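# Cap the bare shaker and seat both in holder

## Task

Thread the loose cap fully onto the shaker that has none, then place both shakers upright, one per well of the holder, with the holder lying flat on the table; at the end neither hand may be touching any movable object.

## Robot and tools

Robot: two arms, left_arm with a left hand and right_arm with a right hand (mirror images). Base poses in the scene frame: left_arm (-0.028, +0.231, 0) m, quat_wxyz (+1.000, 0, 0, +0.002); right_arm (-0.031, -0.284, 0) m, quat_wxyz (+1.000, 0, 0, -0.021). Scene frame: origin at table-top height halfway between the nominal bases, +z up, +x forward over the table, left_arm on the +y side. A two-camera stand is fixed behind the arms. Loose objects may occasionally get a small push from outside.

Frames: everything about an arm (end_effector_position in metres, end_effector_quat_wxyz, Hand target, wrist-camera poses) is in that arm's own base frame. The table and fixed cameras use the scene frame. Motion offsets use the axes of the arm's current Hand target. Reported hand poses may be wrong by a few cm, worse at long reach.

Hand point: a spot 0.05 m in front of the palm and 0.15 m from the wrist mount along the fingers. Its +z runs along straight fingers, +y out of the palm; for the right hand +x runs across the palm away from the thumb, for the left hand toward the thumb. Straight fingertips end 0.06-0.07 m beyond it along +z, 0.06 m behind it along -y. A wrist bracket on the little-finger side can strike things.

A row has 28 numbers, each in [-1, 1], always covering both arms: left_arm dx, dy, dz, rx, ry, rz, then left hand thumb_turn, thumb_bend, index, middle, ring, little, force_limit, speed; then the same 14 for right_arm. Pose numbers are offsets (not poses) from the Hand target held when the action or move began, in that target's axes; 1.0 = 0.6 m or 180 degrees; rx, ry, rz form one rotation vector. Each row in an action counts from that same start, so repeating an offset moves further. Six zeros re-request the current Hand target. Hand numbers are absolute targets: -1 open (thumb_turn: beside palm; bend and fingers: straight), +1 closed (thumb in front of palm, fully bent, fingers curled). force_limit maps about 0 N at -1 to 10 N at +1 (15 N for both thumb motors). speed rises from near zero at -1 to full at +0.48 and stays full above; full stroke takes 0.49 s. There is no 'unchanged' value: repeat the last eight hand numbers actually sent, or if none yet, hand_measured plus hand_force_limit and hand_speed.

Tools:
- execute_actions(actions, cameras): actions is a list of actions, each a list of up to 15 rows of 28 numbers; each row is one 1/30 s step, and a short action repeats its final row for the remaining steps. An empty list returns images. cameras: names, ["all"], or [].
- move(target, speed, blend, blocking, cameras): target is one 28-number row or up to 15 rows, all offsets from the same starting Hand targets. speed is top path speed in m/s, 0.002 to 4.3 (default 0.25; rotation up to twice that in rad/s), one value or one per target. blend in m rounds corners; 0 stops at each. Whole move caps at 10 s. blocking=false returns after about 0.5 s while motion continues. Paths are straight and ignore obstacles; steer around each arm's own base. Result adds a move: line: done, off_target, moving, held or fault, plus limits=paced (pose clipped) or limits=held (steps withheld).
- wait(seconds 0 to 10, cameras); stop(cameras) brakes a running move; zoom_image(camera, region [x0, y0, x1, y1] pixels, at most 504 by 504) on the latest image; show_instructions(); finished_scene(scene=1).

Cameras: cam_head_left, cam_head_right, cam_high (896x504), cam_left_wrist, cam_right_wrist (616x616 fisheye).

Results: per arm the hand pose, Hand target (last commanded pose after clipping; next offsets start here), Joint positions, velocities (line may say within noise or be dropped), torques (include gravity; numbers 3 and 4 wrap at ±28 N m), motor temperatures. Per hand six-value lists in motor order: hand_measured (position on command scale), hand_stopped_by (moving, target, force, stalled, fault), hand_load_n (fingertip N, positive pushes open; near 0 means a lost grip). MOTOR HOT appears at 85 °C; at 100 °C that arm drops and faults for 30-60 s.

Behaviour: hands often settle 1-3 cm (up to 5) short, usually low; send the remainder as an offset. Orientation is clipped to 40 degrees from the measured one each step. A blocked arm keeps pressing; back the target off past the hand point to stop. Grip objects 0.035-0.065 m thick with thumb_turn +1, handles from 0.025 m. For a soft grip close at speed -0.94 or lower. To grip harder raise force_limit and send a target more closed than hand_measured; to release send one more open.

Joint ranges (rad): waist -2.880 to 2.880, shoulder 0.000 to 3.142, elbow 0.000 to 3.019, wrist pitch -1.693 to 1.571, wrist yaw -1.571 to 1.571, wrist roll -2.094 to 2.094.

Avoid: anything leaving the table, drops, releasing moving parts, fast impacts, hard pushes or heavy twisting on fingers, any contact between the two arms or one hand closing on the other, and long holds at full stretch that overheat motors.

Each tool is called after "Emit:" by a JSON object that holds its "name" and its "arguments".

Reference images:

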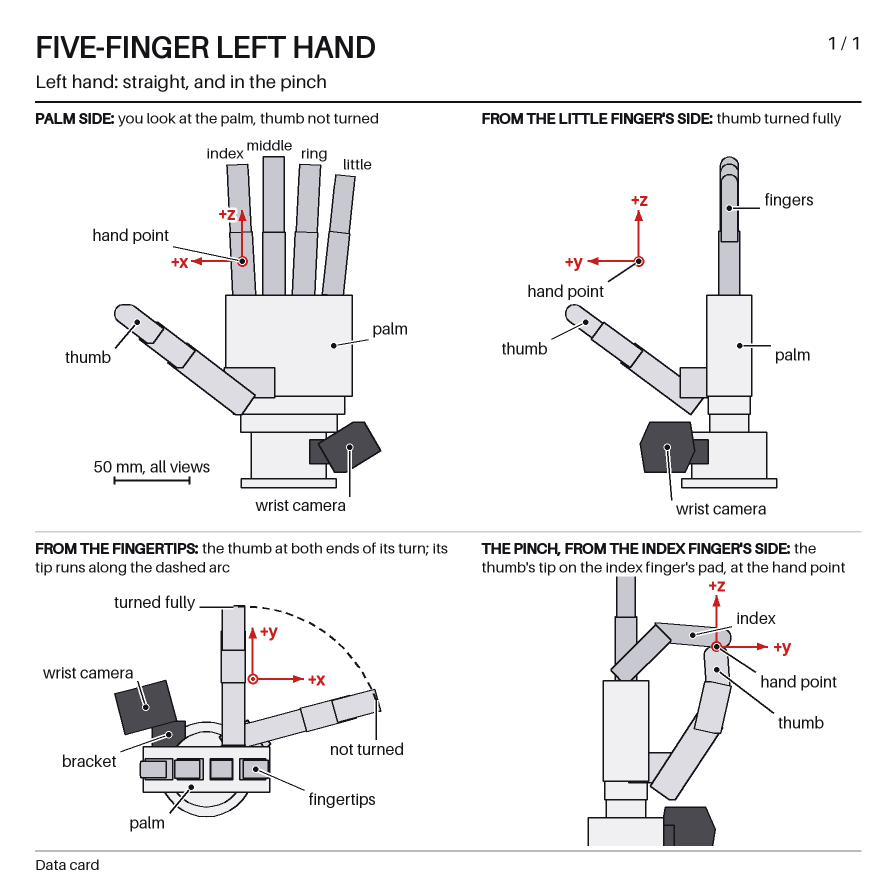

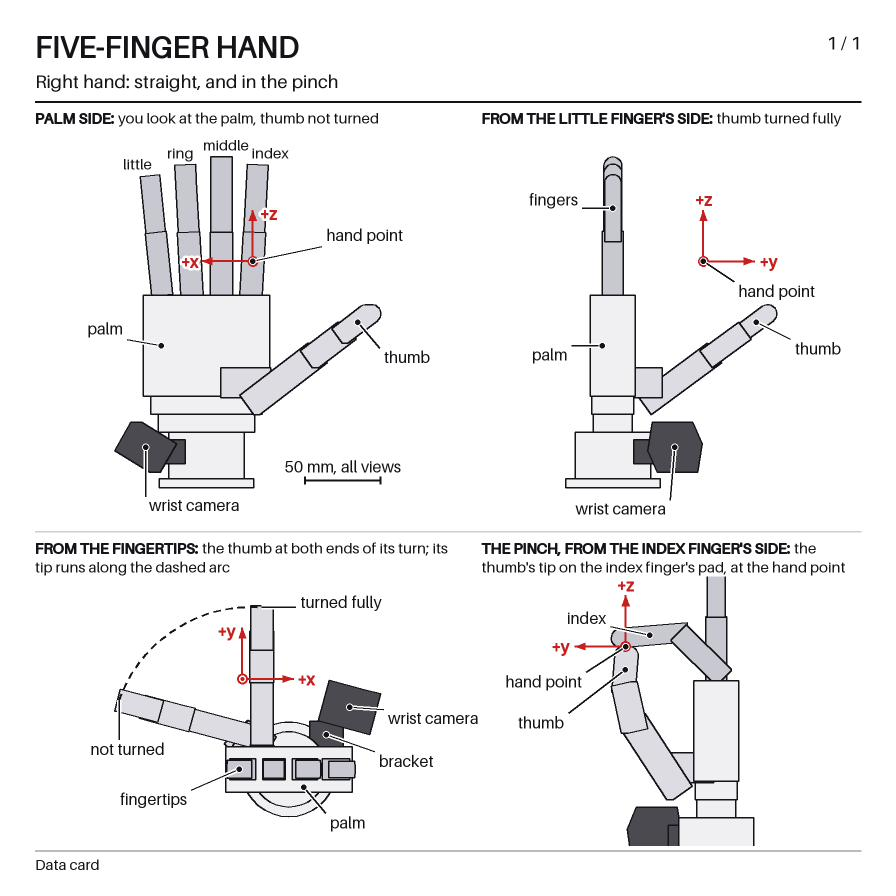

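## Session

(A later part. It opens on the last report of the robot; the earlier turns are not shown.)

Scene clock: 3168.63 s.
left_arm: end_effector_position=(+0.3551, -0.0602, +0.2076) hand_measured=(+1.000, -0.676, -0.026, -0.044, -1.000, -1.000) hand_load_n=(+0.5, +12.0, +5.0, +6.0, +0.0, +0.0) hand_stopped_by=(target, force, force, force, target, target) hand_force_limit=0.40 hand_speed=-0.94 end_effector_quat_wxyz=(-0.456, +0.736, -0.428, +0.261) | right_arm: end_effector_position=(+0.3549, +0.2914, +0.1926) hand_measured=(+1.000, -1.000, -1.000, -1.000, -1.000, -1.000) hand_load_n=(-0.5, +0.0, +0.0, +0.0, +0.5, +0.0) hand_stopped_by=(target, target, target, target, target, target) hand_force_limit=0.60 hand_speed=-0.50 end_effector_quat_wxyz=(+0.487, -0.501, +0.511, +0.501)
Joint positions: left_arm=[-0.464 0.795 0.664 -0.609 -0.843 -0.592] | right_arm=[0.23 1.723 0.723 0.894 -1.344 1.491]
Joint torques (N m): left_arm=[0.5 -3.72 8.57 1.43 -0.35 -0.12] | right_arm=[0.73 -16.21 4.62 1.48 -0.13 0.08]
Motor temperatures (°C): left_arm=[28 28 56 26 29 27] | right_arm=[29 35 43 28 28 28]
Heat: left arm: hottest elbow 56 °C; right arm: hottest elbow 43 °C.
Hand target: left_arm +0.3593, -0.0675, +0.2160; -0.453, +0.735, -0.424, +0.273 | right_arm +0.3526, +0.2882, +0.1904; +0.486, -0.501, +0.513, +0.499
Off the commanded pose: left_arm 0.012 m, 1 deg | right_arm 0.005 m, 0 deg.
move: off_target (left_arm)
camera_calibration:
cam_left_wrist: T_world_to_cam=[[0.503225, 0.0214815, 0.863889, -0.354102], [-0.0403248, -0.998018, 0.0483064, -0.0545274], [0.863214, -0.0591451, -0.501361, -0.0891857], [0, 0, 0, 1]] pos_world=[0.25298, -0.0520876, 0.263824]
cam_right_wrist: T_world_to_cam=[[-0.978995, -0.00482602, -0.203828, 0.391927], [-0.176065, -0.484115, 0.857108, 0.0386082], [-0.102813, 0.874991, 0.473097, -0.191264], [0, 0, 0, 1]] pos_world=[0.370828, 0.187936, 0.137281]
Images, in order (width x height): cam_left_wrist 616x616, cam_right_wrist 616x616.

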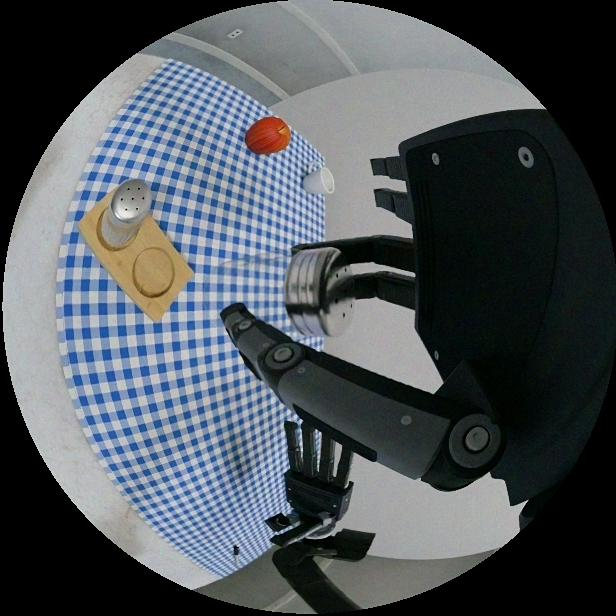

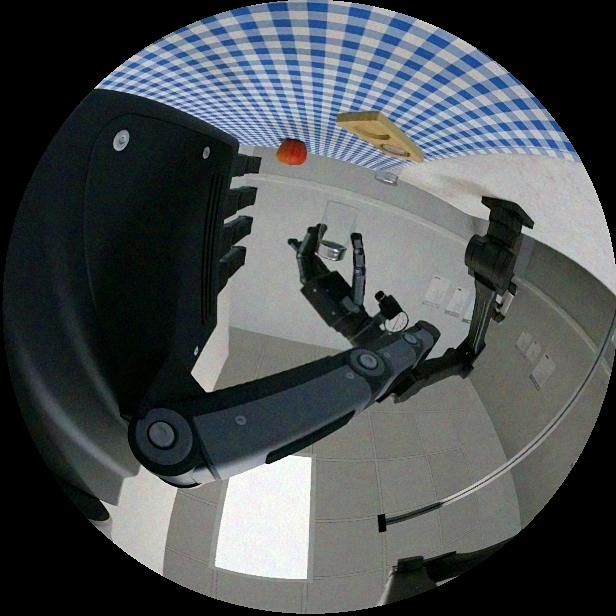

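Emit:
{"name": "move", "arguments": {"target": [-0.04,0.1287,0.0692,0,0,0,1,-0.35,0.36,0.36,-1,-1,0.4,-0.94,0,0,-0.1,0,0,0,1,-1,-1,-1,-1,-1,0.6,-0.5], "speed": 0.07, "cameras": ["cam_left_wrist","cam_right_wrist"]}}

Emit:
{"name": "zoom_image", "arguments": {"camera": "cam_left_wrist", "region": [170, 200, 390, 420]}}

Emit:
{"name": "zoom_image", "arguments": {"camera": "cam_right_wrist", "region": [280, 120, 400, 240]}}

Scene clock: 3187.27 s.
left_arm: end_effector_position=(+0.3433, -0.0485, +0.1212) hand_measured=(+1.000, -0.676, -0.026, -0.044, -1.000, -1.000) hand_load_n=(+0.5, +12.5, +5.0, +6.0, -0.5, +0.0) hand_stopped_by=(target, force, force, force, target, target) hand_force_limit=0.40 hand_speed=-0.94 end_effector_quat_wxyz=(-0.449, +0.735, -0.432, +0.268) | right_arm: end_effector_position=(+0.3542, +0.2316, +0.1932) hand_measured=(+1.000, -1.000, -1.000, -1.000, -1.000, -1.000) hand_load_n=(-0.5, +0.0, +0.0, +0.0, +0.0, +0.0) hand_stopped_by=(target, target, target, target, target, target) hand_force_limit=0.60 hand_speed=-0.50 end_effector_quat_wxyz=(+0.486, -0.500, +0.511, +0.503)
Joint positions: left_arm=[-0.425 0.804 0.429 -0.327 -0.793 -0.549] | right_arm=[0.09 1.68 0.703 0.734 -1.484 1.356]
Joint torques (N m): left_arm=[2.96 -3.02 7.91 2.04 -0.31 0.11] | right_arm=[0.56 -15.56 4.92 1.4 -0.25 0.08]
Motor temperatures (°C): left_arm=[28 28 56 26 29 27] | right_arm=[29 35 41 28 28 28]
Heat: left arm: hottest elbow 56 °C; right arm: hottest elbow 41 °C.
Hand target: left_arm +0.3512, -0.0464, +0.1282; -0.453, +0.735, -0.424, +0.273 | right_arm +0.3527, +0.2283, +0.1922; +0.486, -0.501, +0.513, +0.499
Off the commanded pose: left_arm 0.011 m, 1 deg | right_arm 0.004 m, 1 deg.
move: off_target (left_arm)
camera_calibration:
cam_left_wrist: T_world_to_cam=[[0.502638, 0.0236558, 0.864173, -0.273445], [-0.0577906, -0.99647, 0.0608907, -0.0345718], [0.862563, -0.080547, -0.499497, -0.122706], [0, 0, 0, 1]] pos_world=[0.241288, -0.0378648, 0.177118]
cam_right_wrist: T_world_to_cam=[[-0.979597, -0.0051394, -0.200906, 0.390676], [-0.173044, -0.486808, 0.856197, 0.00869767], [-0.102203, 0.873494, 0.475987, -0.139782], [0, 0, 0, 1]] pos_world=[0.369924, 0.128341, 0.137577]
Images, in order (width x height): cam_left_wrist 616x616, cam_right_wrist 616x616.

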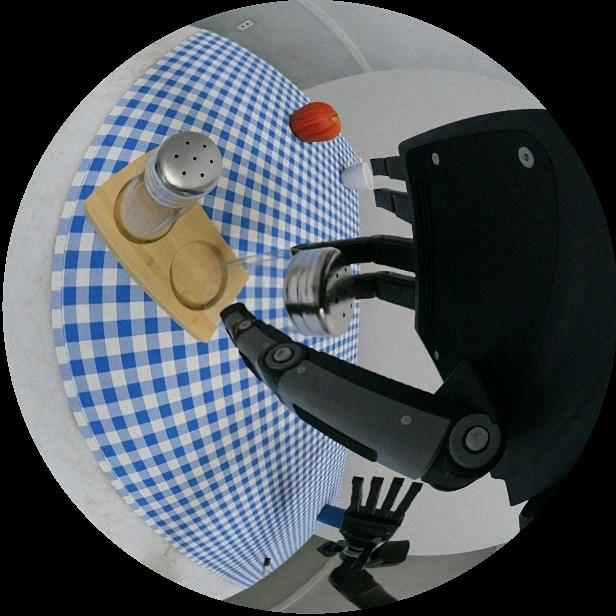

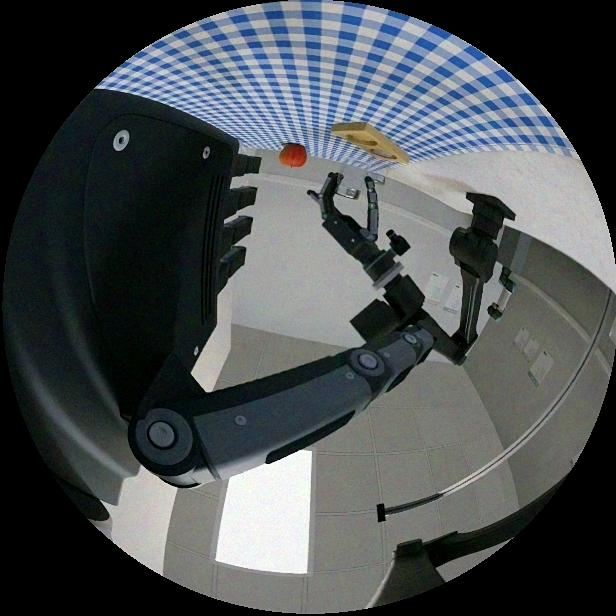

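Scaled by 2.291 from the camera's 616x616 image, which has a finer 880x880 frame.

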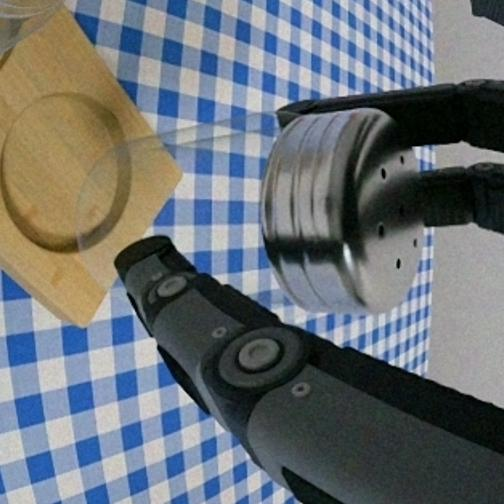

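Scaled by 4.200 from the camera's 616x616 image, which has a finer 880x880 frame.

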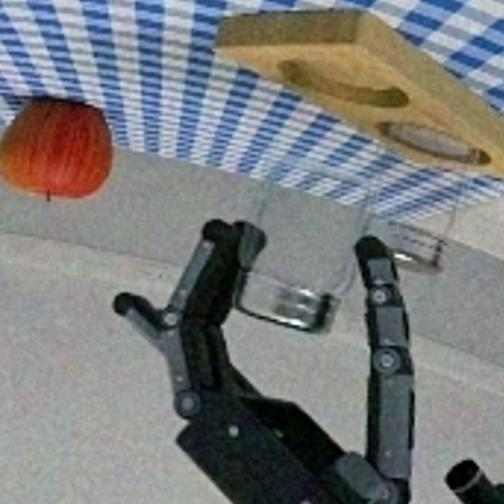

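Emit:
{"name": "move", "arguments": {"target": [-0.0148,0.0336,0.0295,0,0,0,1,-0.35,0.36,0.36,-1,-1,0.4,-0.94,0,0,0,0,0,0,1,-1,-1,-1,-1,-1,0.6,-0.5], "speed": 0.05, "cameras": ["cam_left_wrist","cam_right_wrist"]}}

Emit:
{"name": "zoom_image", "arguments": {"camera": "cam_left_wrist", "region": [180, 220, 320, 360]}}

Emit:
{"name": "zoom_image", "arguments": {"camera": "cam_right_wrist", "region": [300, 110, 420, 230]}}

Scene clock: 3194.20 s.
left_arm: end_effector_position=(+0.3453, -0.0381, +0.0959) hand_measured=(+1.000, -0.676, -0.026, -0.044, -1.000, -1.000) hand_load_n=(+1.0, +12.5, +4.5, +6.5, +0.0, +0.0) hand_stopped_by=(target, force, force, force, target, target) hand_force_limit=0.40 hand_speed=-0.94 end_effector_quat_wxyz=(-0.449, +0.735, -0.431, +0.269) | right_arm: end_effector_position=(+0.3542, +0.2316, +0.1931) hand_measured=(+1.000, -1.000, -1.000, -1.000, -1.000, -1.000) hand_load_n=(+0.0, +0.0, +0.0, +0.0, +0.0, +0.0) hand_stopped_by=(target, target, target, target, target, target) hand_force_limit=0.60 hand_speed=-0.50 end_effector_quat_wxyz=(+0.487, -0.500, +0.511, +0.503)
Joint positions: left_arm=[-0.377 0.841 0.366 -0.197 -0.756 -0.509] | right_arm=[0.09 1.68 0.703 0.734 -1.484 1.355]
Joint torques (N m): left_arm=[3.02 -3.02 7.65 2.11 -0.27 0.12] | right_arm=[0.62 -15.38 4.88 1.72 -0.25 0.14]
Motor temperatures (°C): left_arm=[28 28 56 26 29 27] | right_arm=[29 35 40 28 28 28]
Heat: left arm: hottest elbow 56 °C; right arm: hottest elbow 40 °C.
Hand target: left_arm +0.3532, -0.0355, +0.1022; -0.453, +0.735, -0.424, +0.273 | right_arm +0.3527, +0.2284, +0.1922; +0.488, -0.499, +0.512, +0.501
Off the commanded pose: left_arm 0.010 m, 1 deg | right_arm 0.004 m, 1 deg.
move: done
camera_calibration:
cam_left_wrist: T_world_to_cam=[[0.501613, 0.0258062, 0.864707, -0.252469], [-0.0570521, -0.996392, 0.0628318, -0.022925], [0.863209, -0.0808506, -0.498331, -0.136529], [0, 0, 0, 1]] pos_world=[0.243187, -0.0273656, 0.151715]
cam_right_wrist: T_world_to_cam=[[-0.979521, -0.00517614, -0.201278, 0.390684], [-0.173356, -0.486767, 0.856158, 0.00885018], [-0.102407, 0.873517, 0.4759, -0.139563], [0, 0, 0, 1]] pos_world=[0.369925, 0.128241, 0.137477]
Images, in order (width x height): cam_left_wrist 616x616, cam_right_wrist 616x616.

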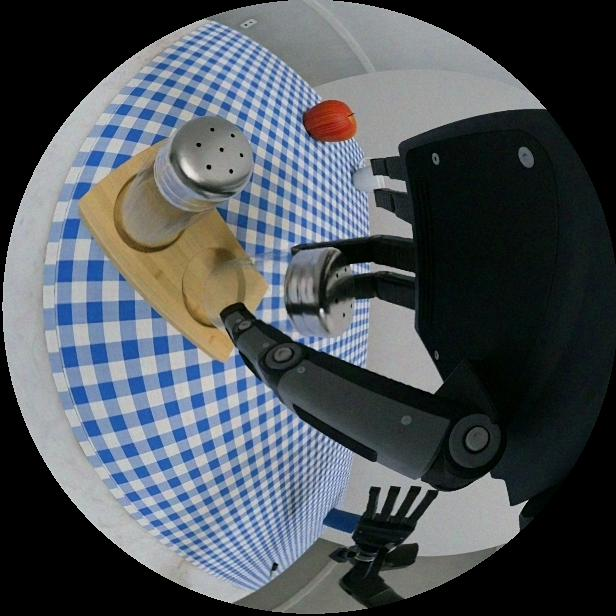

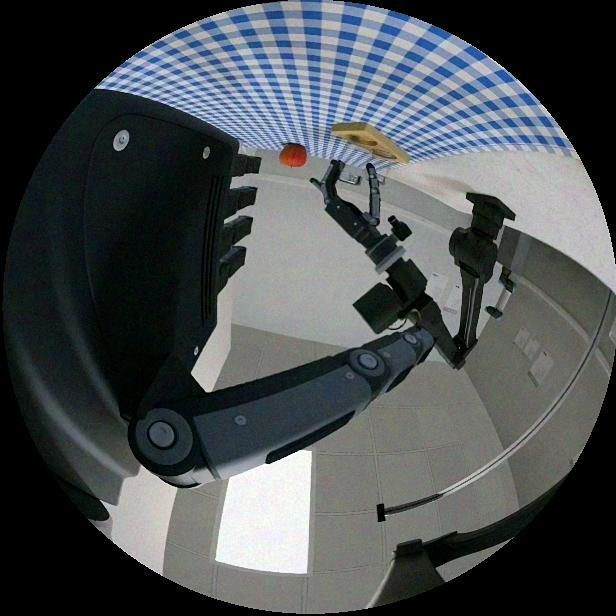

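Scaled by 3.600 from the camera's 616x616 image, which has a finer 880x880 frame.

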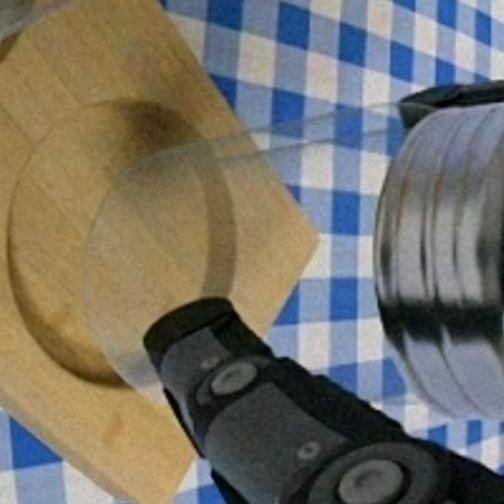

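Scaled by 4.200 from the camera's 616x616 image, which has a finer 880x880 frame.

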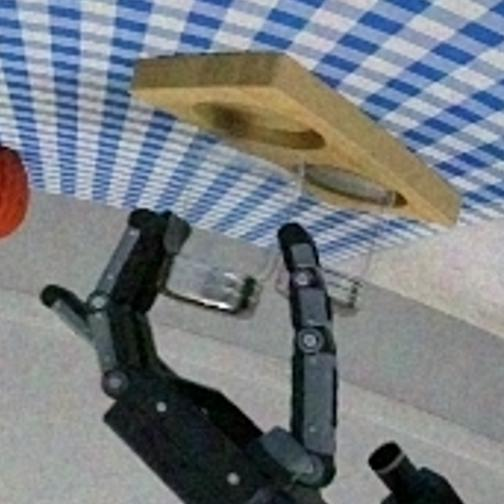

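Emit:
{"name": "move", "arguments": {"target": [[-0.0017,0.0091,0.0118,0,0,0,1,-0.35,0.36,0.36,-1,-1,0.4,-0.94,0,0,0,0,0,0,1,-1,-1,-1,-1,-1,0.6,-0.5],[-0.0022,0.0353,0.0246,0,0,0,1,-0.35,0.36,0.36,-1,-1,0.4,-0.94,0,0,0,0,0,0,1,-1,-1,-1,-1,-1,0.6,-0.5]], "speed": 0.03, "cameras": ["cam_left_wrist","cam_right_wrist"]}}

Emit:
{"name": "zoom_image", "arguments": {"camera": "cam_left_wrist", "region": [180, 220, 320, 360]}}

Emit:
{"name": "zoom_image", "arguments": {"camera": "cam_right_wrist", "region": [300, 110, 420, 230]}}

Scene clock: 3202.73 s.
left_arm: end_effector_position=(+0.3494, -0.0355, +0.0736) hand_measured=(+1.000, -0.676, -0.026, -0.044, -1.000, -1.000) hand_load_n=(+0.0, +12.5, +5.0, +6.0, +0.0, -0.5) hand_stopped_by=(target, force, force, force, target, target) hand_force_limit=0.40 hand_speed=-0.94 end_effector_quat_wxyz=(-0.450, +0.734, -0.432, +0.270) | right_arm: end_effector_position=(+0.3542, +0.2316, +0.1931) hand_measured=(+1.000, -1.000, -1.000, -1.000, -1.000, -1.000) hand_load_n=(-0.5, +0.0, +0.0, +0.0, +0.0, +0.0) hand_stopped_by=(target, target, target, target, target, target) hand_force_limit=0.60 hand_speed=-0.50 end_effector_quat_wxyz=(+0.487, -0.500, +0.511, +0.503)
Joint positions: left_arm=[-0.36 0.911 0.323 -0.067 -0.743 -0.488] | right_arm=[0.09 1.68 0.703 0.734 -1.484 1.355]
Joint torques (N m): left_arm=[2.78 -2.9 6.95 1.99 -0.24 0.06] | right_arm=[0.67 -15.44 4.85 1.72 -0.25 0.14]
Motor temperatures (°C): left_arm=[28 28 55 26 29 27] | right_arm=[29 35 40 28 28 28]
Heat: left arm: hottest elbow 55 °C; right arm: hottest elbow 40 °C.
Hand target: left_arm +0.3561, -0.0329, +0.0765; -0.453, +0.735, -0.424, +0.273 | right_arm +0.3527, +0.2284, +0.1922; +0.488, -0.499, +0.512, +0.501
Off the commanded pose: left_arm 0.008 m, 1 deg | right_arm 0.004 m, 0 deg.
move: done
camera_calibration:
cam_left_wrist: T_world_to_cam=[[0.498218, 0.0221187, 0.86677, -0.234381], [-0.0599933, -0.996399, 0.0599107, -0.0174793], [0.864974, -0.0818489, -0.495097, -0.15187], [0, 0, 0, 1]] pos_world=[0.247088, -0.0246626, 0.129012]
cam_right_wrist: T_world_to_cam=[[-0.979521, -0.00517614, -0.201278, 0.390684], [-0.173356, -0.486767, 0.856158, 0.00885018], [-0.102407, 0.873517, 0.4759, -0.139563], [0, 0, 0, 1]] pos_world=[0.369925, 0.128241, 0.137477]
Images, in order (width x height): cam_left_wrist 616x616, cam_right_wrist 616x616.

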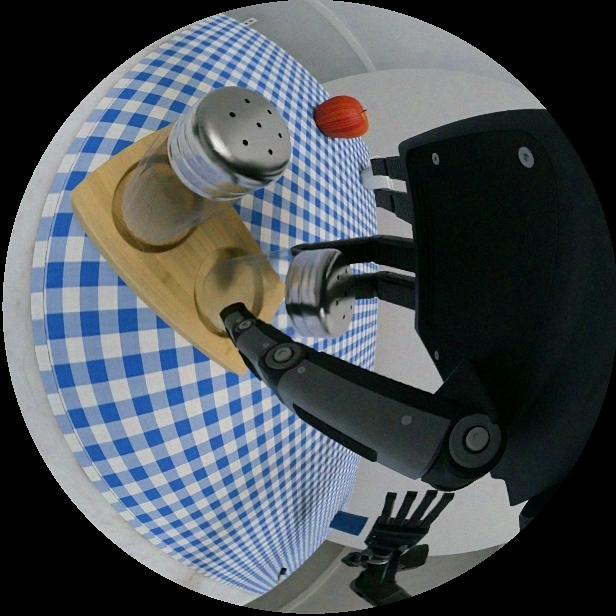

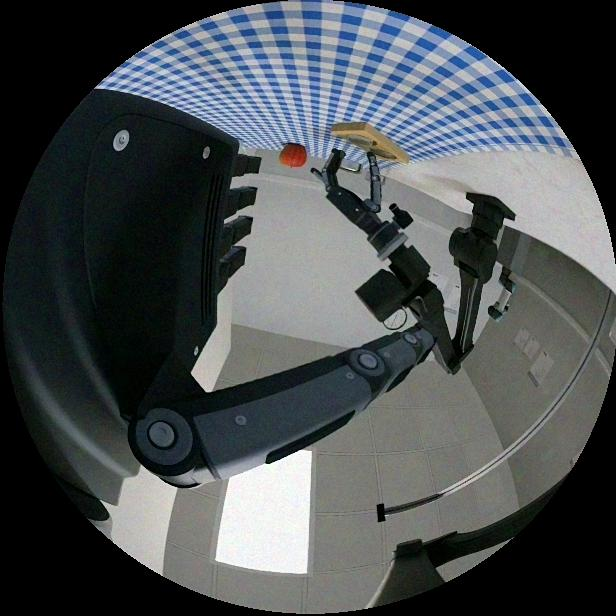

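Scaled by 3.600 from the camera's 616x616 image, which has a finer 880x880 frame.

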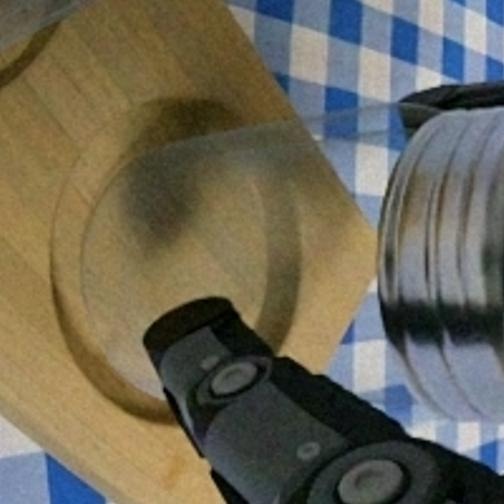

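Scaled by 4.200 from the camera's 616x616 image, which has a finer 880x880 frame.

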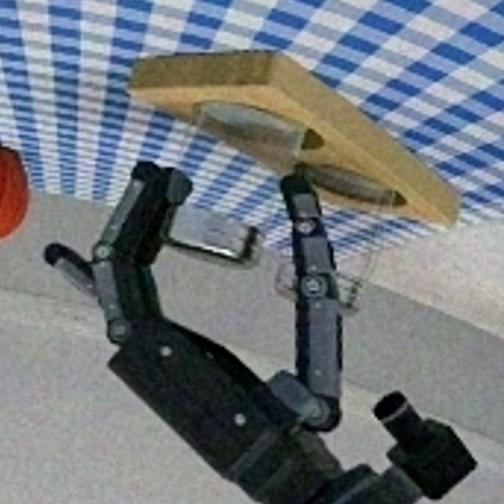

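Emit:
{"name": "move", "arguments": {"target": [-0.0002,0.009,0.0044,0,0,0,1,-0.35,0.36,0.36,-1,-1,0.4,-0.94,0,0,0,0,0,0,1,-1,-1,-1,-1,-1,0.6,-0.5], "speed": 0.03, "cameras": ["cam_left_wrist","cam_right_wrist"]}}

Emit:
{"name": "zoom_image", "arguments": {"camera": "cam_left_wrist", "region": [180, 220, 320, 360]}}

Emit:
{"name": "zoom_image", "arguments": {"camera": "cam_right_wrist", "region": [320, 110, 400, 190]}}

Scene clock: 3205.73 s.
left_arm: end_effector_position=(+0.3526, -0.0359, +0.0731) hand_measured=(+1.000, -0.676, -0.026, -0.044, -1.000, -1.000) hand_load_n=(+0.0, +12.5, +4.5, +5.5, -0.5, +0.0) hand_stopped_by=(target, force, force, force, target, target) hand_force_limit=0.40 hand_speed=-0.94 end_effector_quat_wxyz=(-0.452, +0.732, -0.428, +0.276) | right_arm: end_effector_position=(+0.3542, +0.2316, +0.1931) hand_measured=(+1.000, -1.000, -1.000, -1.000, -1.000, -1.000) hand_load_n=(-0.5, +0.0, +0.0, +0.0, +0.0, +0.0) hand_stopped_by=(target, target, target, target, target, target) hand_force_limit=0.60 hand_speed=-0.50 end_effector_quat_wxyz=(+0.487, -0.500, +0.511, +0.503)
Joint positions: left_arm=[-0.359 0.923 0.318 -0.033 -0.744 -0.485] | right_arm=[0.09 1.68 0.703 0.734 -1.484 1.355]
Joint torques (N m): left_arm=[2.73 -2.55 6.5 1.89 -0.18 0.04] | right_arm=[0.62 -15.56 4.88 1.72 -0.25 0.14]
Motor temperatures (°C): left_arm=[28 28 55 26 29 27] | right_arm=[29 35 39 28 28 28]
Heat: left arm: hottest elbow 55 °C; right arm: hottest elbow 39 °C.
Hand target: left_arm +0.3560, -0.0329, +0.0704; -0.453, +0.735, -0.424, +0.273 | right_arm +0.3527, +0.2284, +0.1922; +0.488, -0.499, +0.512, +0.501
Off the commanded pose: left_arm 0.005 m, 1 deg | right_arm 0.004 m, 0 deg.
move: done
camera_calibration:
cam_left_wrist: T_world_to_cam=[[0.486182, 0.0244629, 0.873515, -0.231701], [-0.0602941, -0.996287, 0.0614598, -0.0177385], [0.871775, -0.0825485, -0.482902, -0.158191], [0, 0, 0, 1]] pos_world=[0.249486, -0.025063, 0.127094]
cam_right_wrist: T_world_to_cam=[[-0.979521, -0.00517614, -0.201278, 0.390684], [-0.173356, -0.486767, 0.856158, 0.00885018], [-0.102407, 0.873517, 0.4759, -0.139563], [0, 0, 0, 1]] pos_world=[0.369925, 0.128241, 0.137477]
Images, in order (width x height): cam_left_wrist 616x616, cam_right_wrist 616x616.

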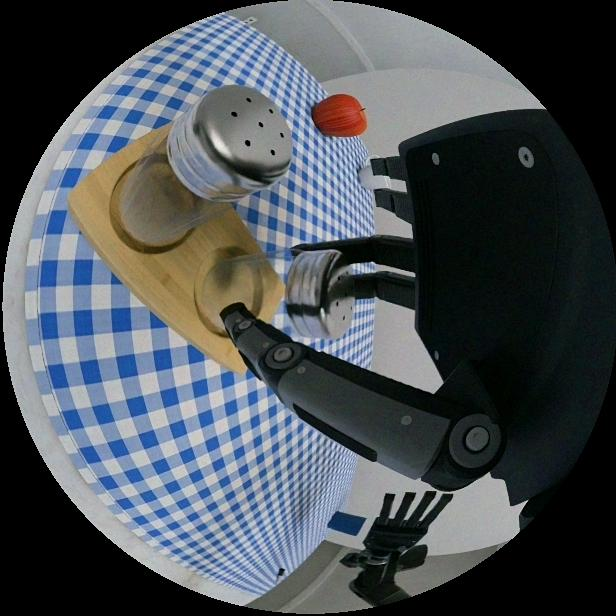

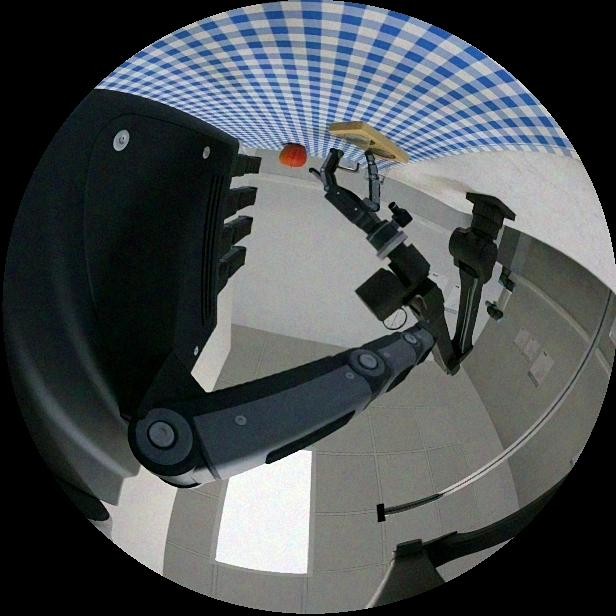

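Scaled by 3.600 from the camera's 616x616 image, which has a finer 880x880 frame.

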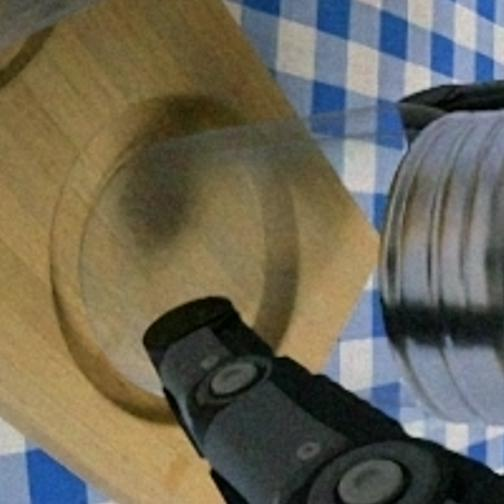

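Scaled by 6.300 from the camera's 616x616 image, which has a finer 880x880 frame.

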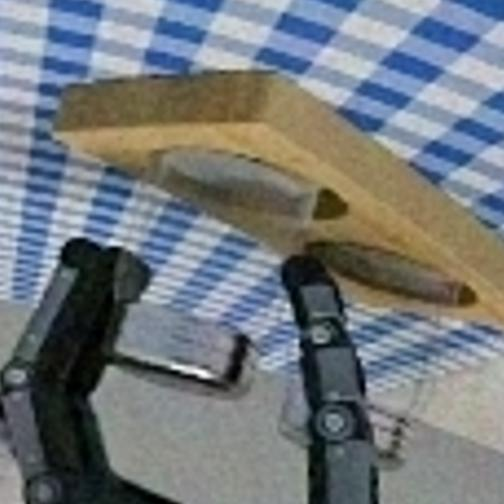

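Emit:
{"name": "move", "arguments": {"target": [0.0003,-0.0132,-0.0064,0,0,0,1,-0.35,0.36,0.36,-1,-1,0.4,-0.94,0,0,0,0,0,0,1,-1,-1,-1,-1,-1,0.6,-0.5], "speed": 0.03, "cameras": ["cam_left_wrist","cam_right_wrist"]}}

Emit:
{"name": "zoom_image", "arguments": {"camera": "cam_left_wrist", "region": [180, 220, 380, 360]}}

Emit:
{"name": "zoom_image", "arguments": {"camera": "cam_right_wrist", "region": [320, 110, 400, 190]}}

Scene clock: 3209.90 s.
left_arm: end_effector_position=(+0.3517, -0.0354, +0.0725) hand_measured=(+1.000, -0.676, -0.026, -0.044, -1.000, -1.000) hand_load_n=(+0.5, +12.5, +5.0, +6.0, +0.0, -0.5) hand_stopped_by=(target, force, force, force, target, target) hand_force_limit=0.40 hand_speed=-0.94 end_effector_quat_wxyz=(-0.452, +0.733, -0.429, +0.274) | right_arm: end_effector_position=(+0.3542, +0.2316, +0.1931) hand_measured=(+1.000, -1.000, -1.000, -1.000, -1.000, -1.000) hand_load_n=(-0.5, +0.0, +0.0, +0.0, +0.5, +0.0) hand_stopped_by=(target, target, target, target, target, target) hand_force_limit=0.60 hand_speed=-0.50 end_effector_quat_wxyz=(+0.487, -0.500, +0.511, +0.503)
Joint positions: left_arm=[-0.359 0.922 0.318 -0.039 -0.744 -0.485] | right_arm=[0.09 1.68 0.703 0.734 -1.484 1.355]
Joint torques (N m): left_arm=[2.61 -4.07 7.62 0.94 -0.15 0.01] | right_arm=[0.62 -15.44 4.85 1.74 -0.25 0.14]
Motor temperatures (°C): left_arm=[28 28 55 26 29 27] | right_arm=[29 35 39 28 28 28]
Heat: left arm: hottest elbow 55 °C; right arm: hottest elbow 39 °C.
Hand target: left_arm +0.3561, -0.0329, +0.0793; -0.453, +0.735, -0.424, +0.273 | right_arm +0.3527, +0.2284, +0.1922; +0.488, -0.499, +0.512, +0.501
Off the commanded pose: left_arm 0.008 m, 1 deg | right_arm 0.004 m, 0 deg.
move: done
camera_calibration:
cam_left_wrist: T_world_to_cam=[[0.489565, 0.0232568, 0.871657, -0.231885], [-0.0594266, -0.99643, 0.0599627, -0.0173947], [0.86994, -0.0811552, -0.486435, -0.156789], [0, 0, 0, 1]] pos_world=[0.248886, -0.0246639, 0.126899]
cam_right_wrist: T_world_to_cam=[[-0.979521, -0.00517614, -0.201278, 0.390684], [-0.173356, -0.486767, 0.856158, 0.00885018], [-0.102407, 0.873517, 0.4759, -0.139563], [0, 0, 0, 1]] pos_world=[0.369925, 0.128241, 0.137477]
Images, in order (width x height): cam_left_wrist 616x616, cam_right_wrist 616x616.

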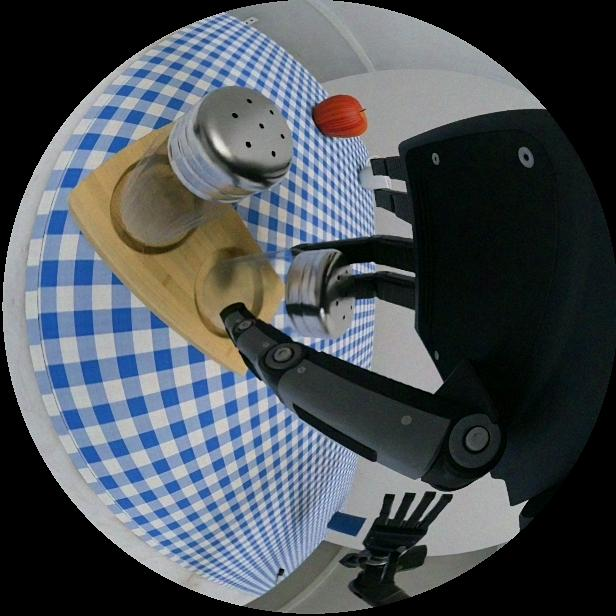

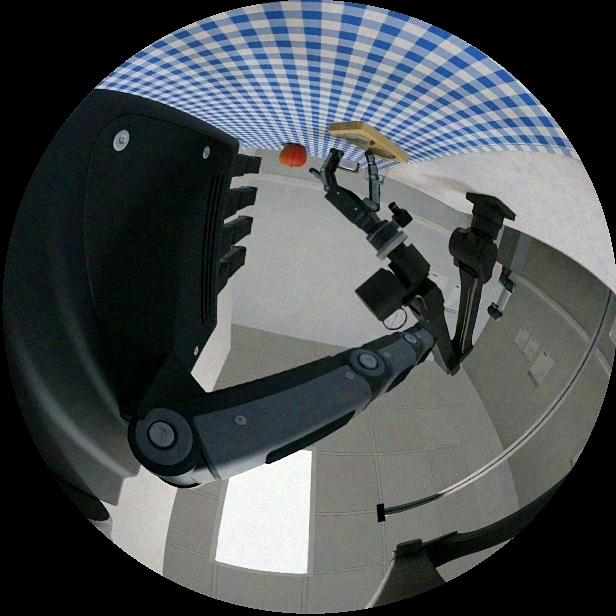

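Scaled by 2.520 from the camera's 616x616 image, which has a finer 880x880 frame.

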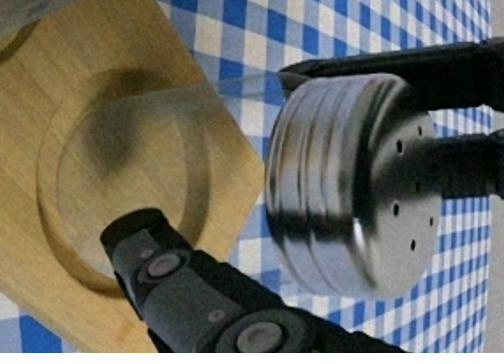

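Scaled by 6.300 from the camera's 616x616 image, which has a finer 880x880 frame.

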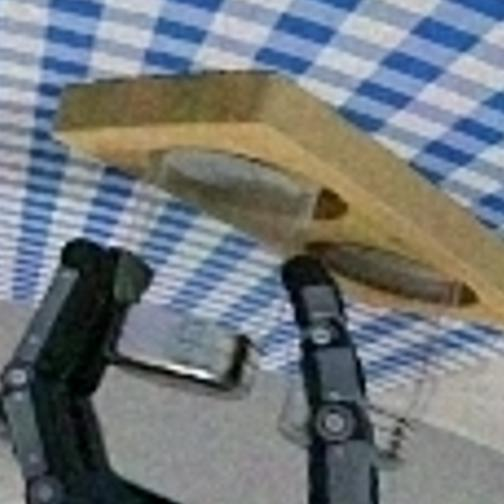

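Emit:
{"name": "execute_actions", "arguments": {"actions": [[[0,0,0,0,0,0,1,-0.8,-0.35,-0.35,-1,-1,0,-0.9,0,0,0,0,0,0,1,-1,-1,-1,-1,-1,0.6,-0.5]]], "cameras": ["cam_left_wrist","cam_right_wrist"]}}

Emit:
{"name": "zoom_image", "arguments": {"camera": "cam_left_wrist", "region": [180, 220, 380, 360]}}

Emit:
{"name": "zoom_image", "arguments": {"camera": "cam_right_wrist", "region": [320, 110, 400, 190]}}

Scene clock: 3214.40 s.
left_arm: end_effector_position=(+0.3495, -0.0347, +0.0703) hand_measured=(+1.000, -0.800, -0.350, -0.350, -1.000, -1.000) hand_load_n=(+0.0, +0.0, +0.0, +0.0, +0.0, +0.0) hand_stopped_by=(target, target, target, target, target, target) hand_force_limit=0.00 hand_speed=-0.90 end_effector_quat_wxyz=(-0.451, +0.733, -0.432, +0.269) | right_arm: end_effector_position=(+0.3542, +0.2316, +0.1931) hand_measured=(+1.000, -1.000, -1.000, -1.000, -1.000, -1.000) hand_load_n=(-0.5, +0.0, +0.0, +0.0, +0.0, +0.0) hand_stopped_by=(target, target, target, target, target, target) hand_force_limit=0.60 hand_speed=-0.50 end_effector_quat_wxyz=(+0.487, -0.500, +0.511, +0.503)
Joint positions: left_arm=[-0.359 0.921 0.318 -0.052 -0.743 -0.485] | right_arm=[0.09 1.68 0.703 0.734 -1.484 1.355]
Joint torques (N m): left_arm=[2.61 -4.25 7.62 1.14 -0.19 0.01] | right_arm=[0.62 -15.44 4.86 1.72 -0.25 0.14]
Motor temperatures (°C): left_arm=[28 28 55 26 29 27] | right_arm=[29 35 39 28 28 28]
Heat: left arm: hottest elbow 55 °C; right arm: hottest elbow 39 °C.
Hand target: left_arm +0.3561, -0.0329, +0.0794; -0.453, +0.735, -0.424, +0.273 | right_arm +0.3527, +0.2284, +0.1922; +0.488, -0.499, +0.512, +0.501
Off the commanded pose: left_arm 0.011 m, 1 deg | right_arm 0.004 m, 0 deg.
camera_calibration:
cam_left_wrist: T_world_to_cam=[[0.499956, 0.0195154, 0.865831, -0.232271], [-0.059266, -0.996631, 0.0566855, -0.0164701], [0.864021, -0.0796546, -0.497115, -0.152934], [0, 0, 0, 1]] pos_world=[0.247288, -0.0240637, 0.126016]
cam_right_wrist: T_world_to_cam=[[-0.979521, -0.00517614, -0.201278, 0.390684], [-0.173356, -0.486767, 0.856158, 0.00885018], [-0.102407, 0.873517, 0.4759, -0.139563], [0, 0, 0, 1]] pos_world=[0.369925, 0.128241, 0.137477]
Images, in order (width x height): cam_left_wrist 616x616, cam_right_wrist 616x616.

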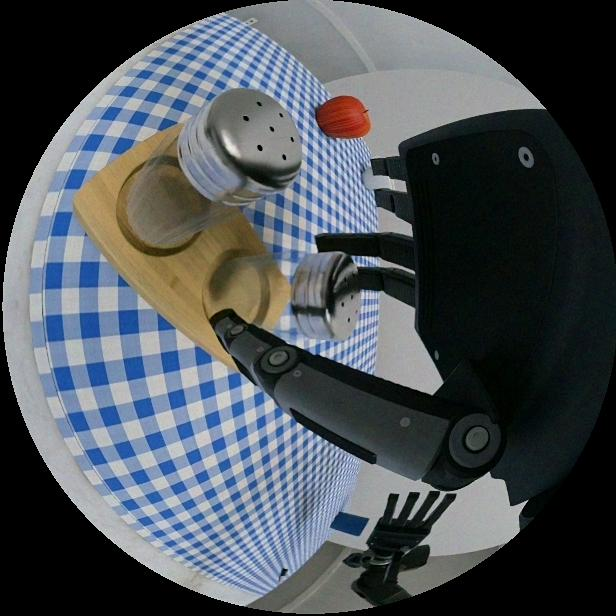

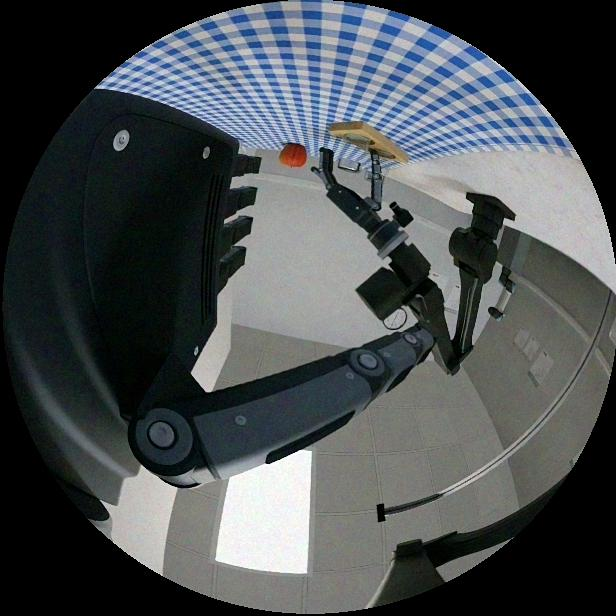

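Scaled by 2.520 from the camera's 616x616 image, which has a finer 880x880 frame.

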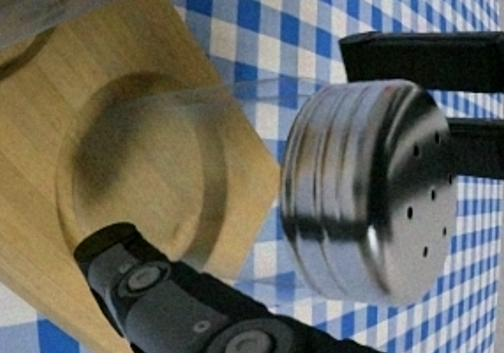

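Scaled by 6.300 from the camera's 616x616 image, which has a finer 880x880 frame.

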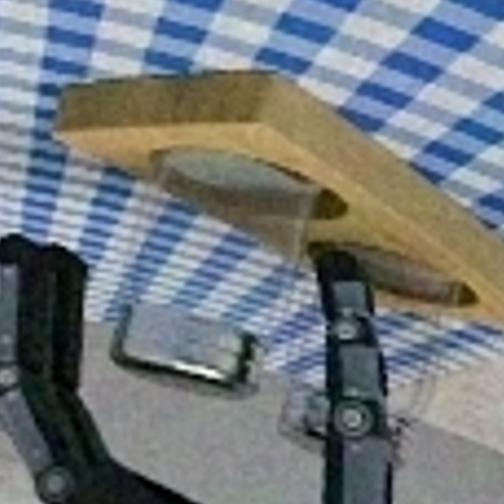

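Emit:
{"name": "move", "arguments": {"target": [[0,0,0,0,0,0,1,-0.95,-0.7,-0.7,-1,-1,0,-0.8,0,0,0,0,0,0,1,-1,-1,-1,-1,-1,0.6,-0.5],[0.0028,-0.1497,-0.0733,0,0,0,1,-0.95,-0.7,-0.7,-1,-1,0,-0.8,0,0,0,0,0,0,1,-1,-1,-1,-1,-1,0.6,-0.5]], "speed": 0.06, "cameras": ["cam_left_wrist","cam_right_wrist"]}}

Scene clock: 3220.50 s.
left_arm: end_effector_position=(+0.3421, -0.0320, +0.1461) hand_measured=(+1.000, -0.950, -0.700, -0.700, -1.000, -1.000) hand_load_n=(-0.5, +0.0, +0.0, +0.0, +0.0, -0.5) hand_stopped_by=(target, target, target, target, target, target) hand_force_limit=0.00 hand_speed=-0.80 end_effector_quat_wxyz=(-0.447, +0.735, -0.444, +0.249) | right_arm: end_effector_position=(+0.3542, +0.2316, +0.1931) hand_measured=(+1.000, -1.000, -1.000, -1.000, -1.000, -1.000) hand_load_n=(-0.5, +0.0, +0.0, +0.0, +0.0, +0.0) hand_stopped_by=(target, target, target, target, target, target) hand_force_limit=0.60 hand_speed=-0.50 end_effector_quat_wxyz=(+0.487, -0.500, +0.511, +0.503)
Joint positions: left_arm=[-0.359 0.759 0.493 -0.436 -0.743 -0.485] | right_arm=[0.09 1.68 0.703 0.734 -1.484 1.355]
Joint torques (N m): left_arm=[2.61 -4.54 11.12 1.18 -0.25 0.02] | right_arm=[0.67 -15.44 4.85 1.73 -0.25 0.14]
Motor temperatures (°C): left_arm=[28 28 56 26 29 27] | right_arm=[29 35 39 28 28 28]
Heat: left arm: hottest elbow 56 °C; right arm: hottest elbow 39 °C.
Hand target: left_arm +0.3562, -0.0328, +0.1793; -0.453, +0.735, -0.424, +0.273 | right_arm +0.3527, +0.2284, +0.1922; +0.488, -0.499, +0.512, +0.501
Off the commanded pose: left_arm 0.036 m, 4 deg | right_arm 0.004 m, 0 deg.
move: off_target (left_arm)
camera_calibration:
cam_left_wrist: T_world_to_cam=[[0.537, 0.00572453, 0.843563, -0.304043], [-0.0573856, -0.997413, 0.0432994, -0.0173295], [0.841628, -0.0716601, -0.535282, -0.0951932], [0, 0, 0, 1]] pos_world=[0.242394, -0.0223657, 0.206275]
cam_right_wrist: T_world_to_cam=[[-0.979521, -0.00517614, -0.201278, 0.390684], [-0.173356, -0.486767, 0.856158, 0.00885018], [-0.102407, 0.873517, 0.4759, -0.139563], [0, 0, 0, 1]] pos_world=[0.369925, 0.128241, 0.137477]
Images, in order (width x height): cam_left_wrist 616x616, cam_right_wrist 616x616.

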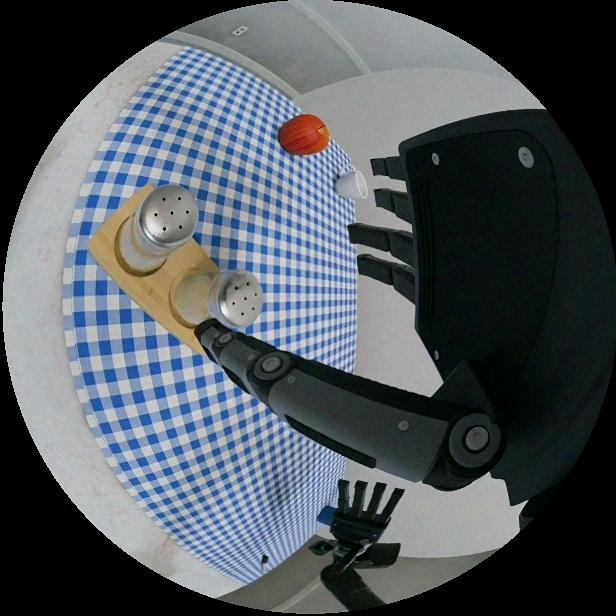

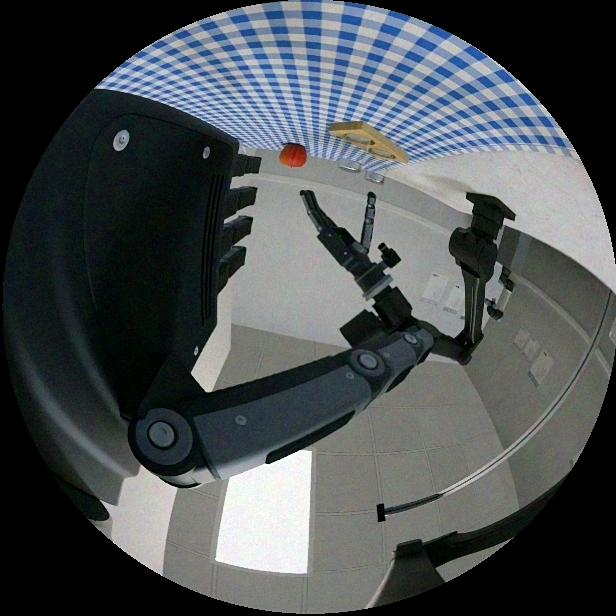

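Emit:
{"name": "zoom_image", "arguments": {"camera": "cam_left_wrist", "region": [80, 160, 280, 360]}}

Emit:
{"name": "zoom_image", "arguments": {"camera": "cam_right_wrist", "region": [310, 110, 430, 200]}}

Scaled by 2.520 from the camera's 616x616 image, which has a finer 880x880 frame.

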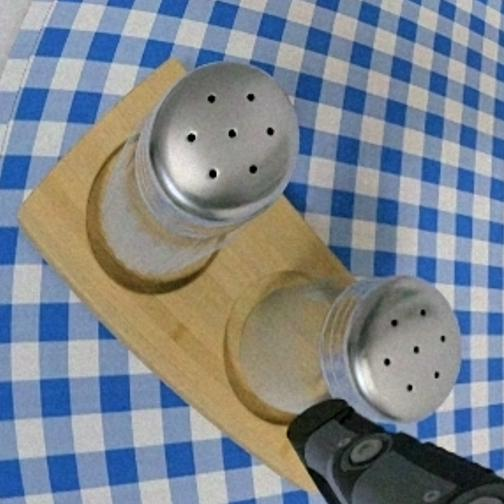

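Scaled by 4.200 from the camera's 616x616 image, which has a finer 880x880 frame.

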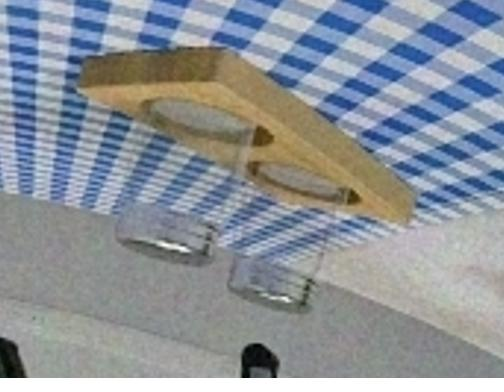

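Emit:
{"name": "zoom_image", "arguments": {"camera": "cam_left_wrist", "region": [160, 250, 270, 350]}}

Emit:
{"name": "zoom_image", "arguments": {"camera": "cam_left_wrist", "region": [110, 170, 220, 290]}}

Emit:
{"name": "zoom_image", "arguments": {"camera": "cam_right_wrist", "region": [330, 140, 400, 190]}}

Scaled by 4.582 from the camera's 616x616 image, which has a finer 880x880 frame.

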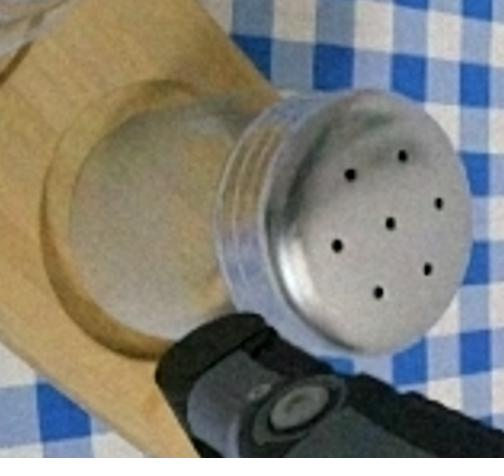

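Scaled by 4.200 from the camera's 616x616 image, which has a finer 880x880 frame.

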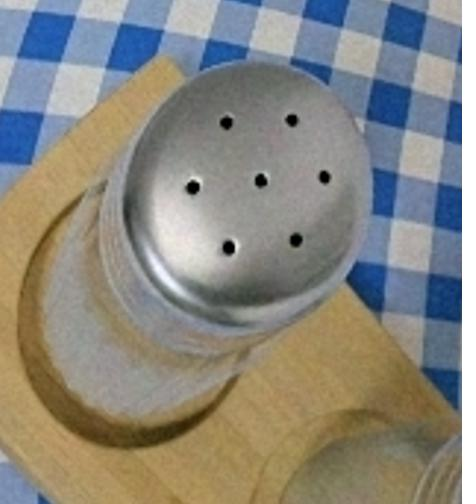

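Scaled by 7.200 from the camera's 616x616 image, which has a finer 880x880 frame.

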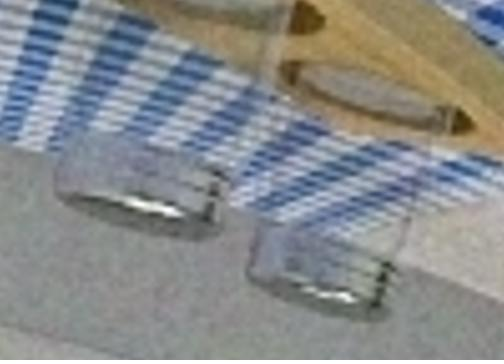

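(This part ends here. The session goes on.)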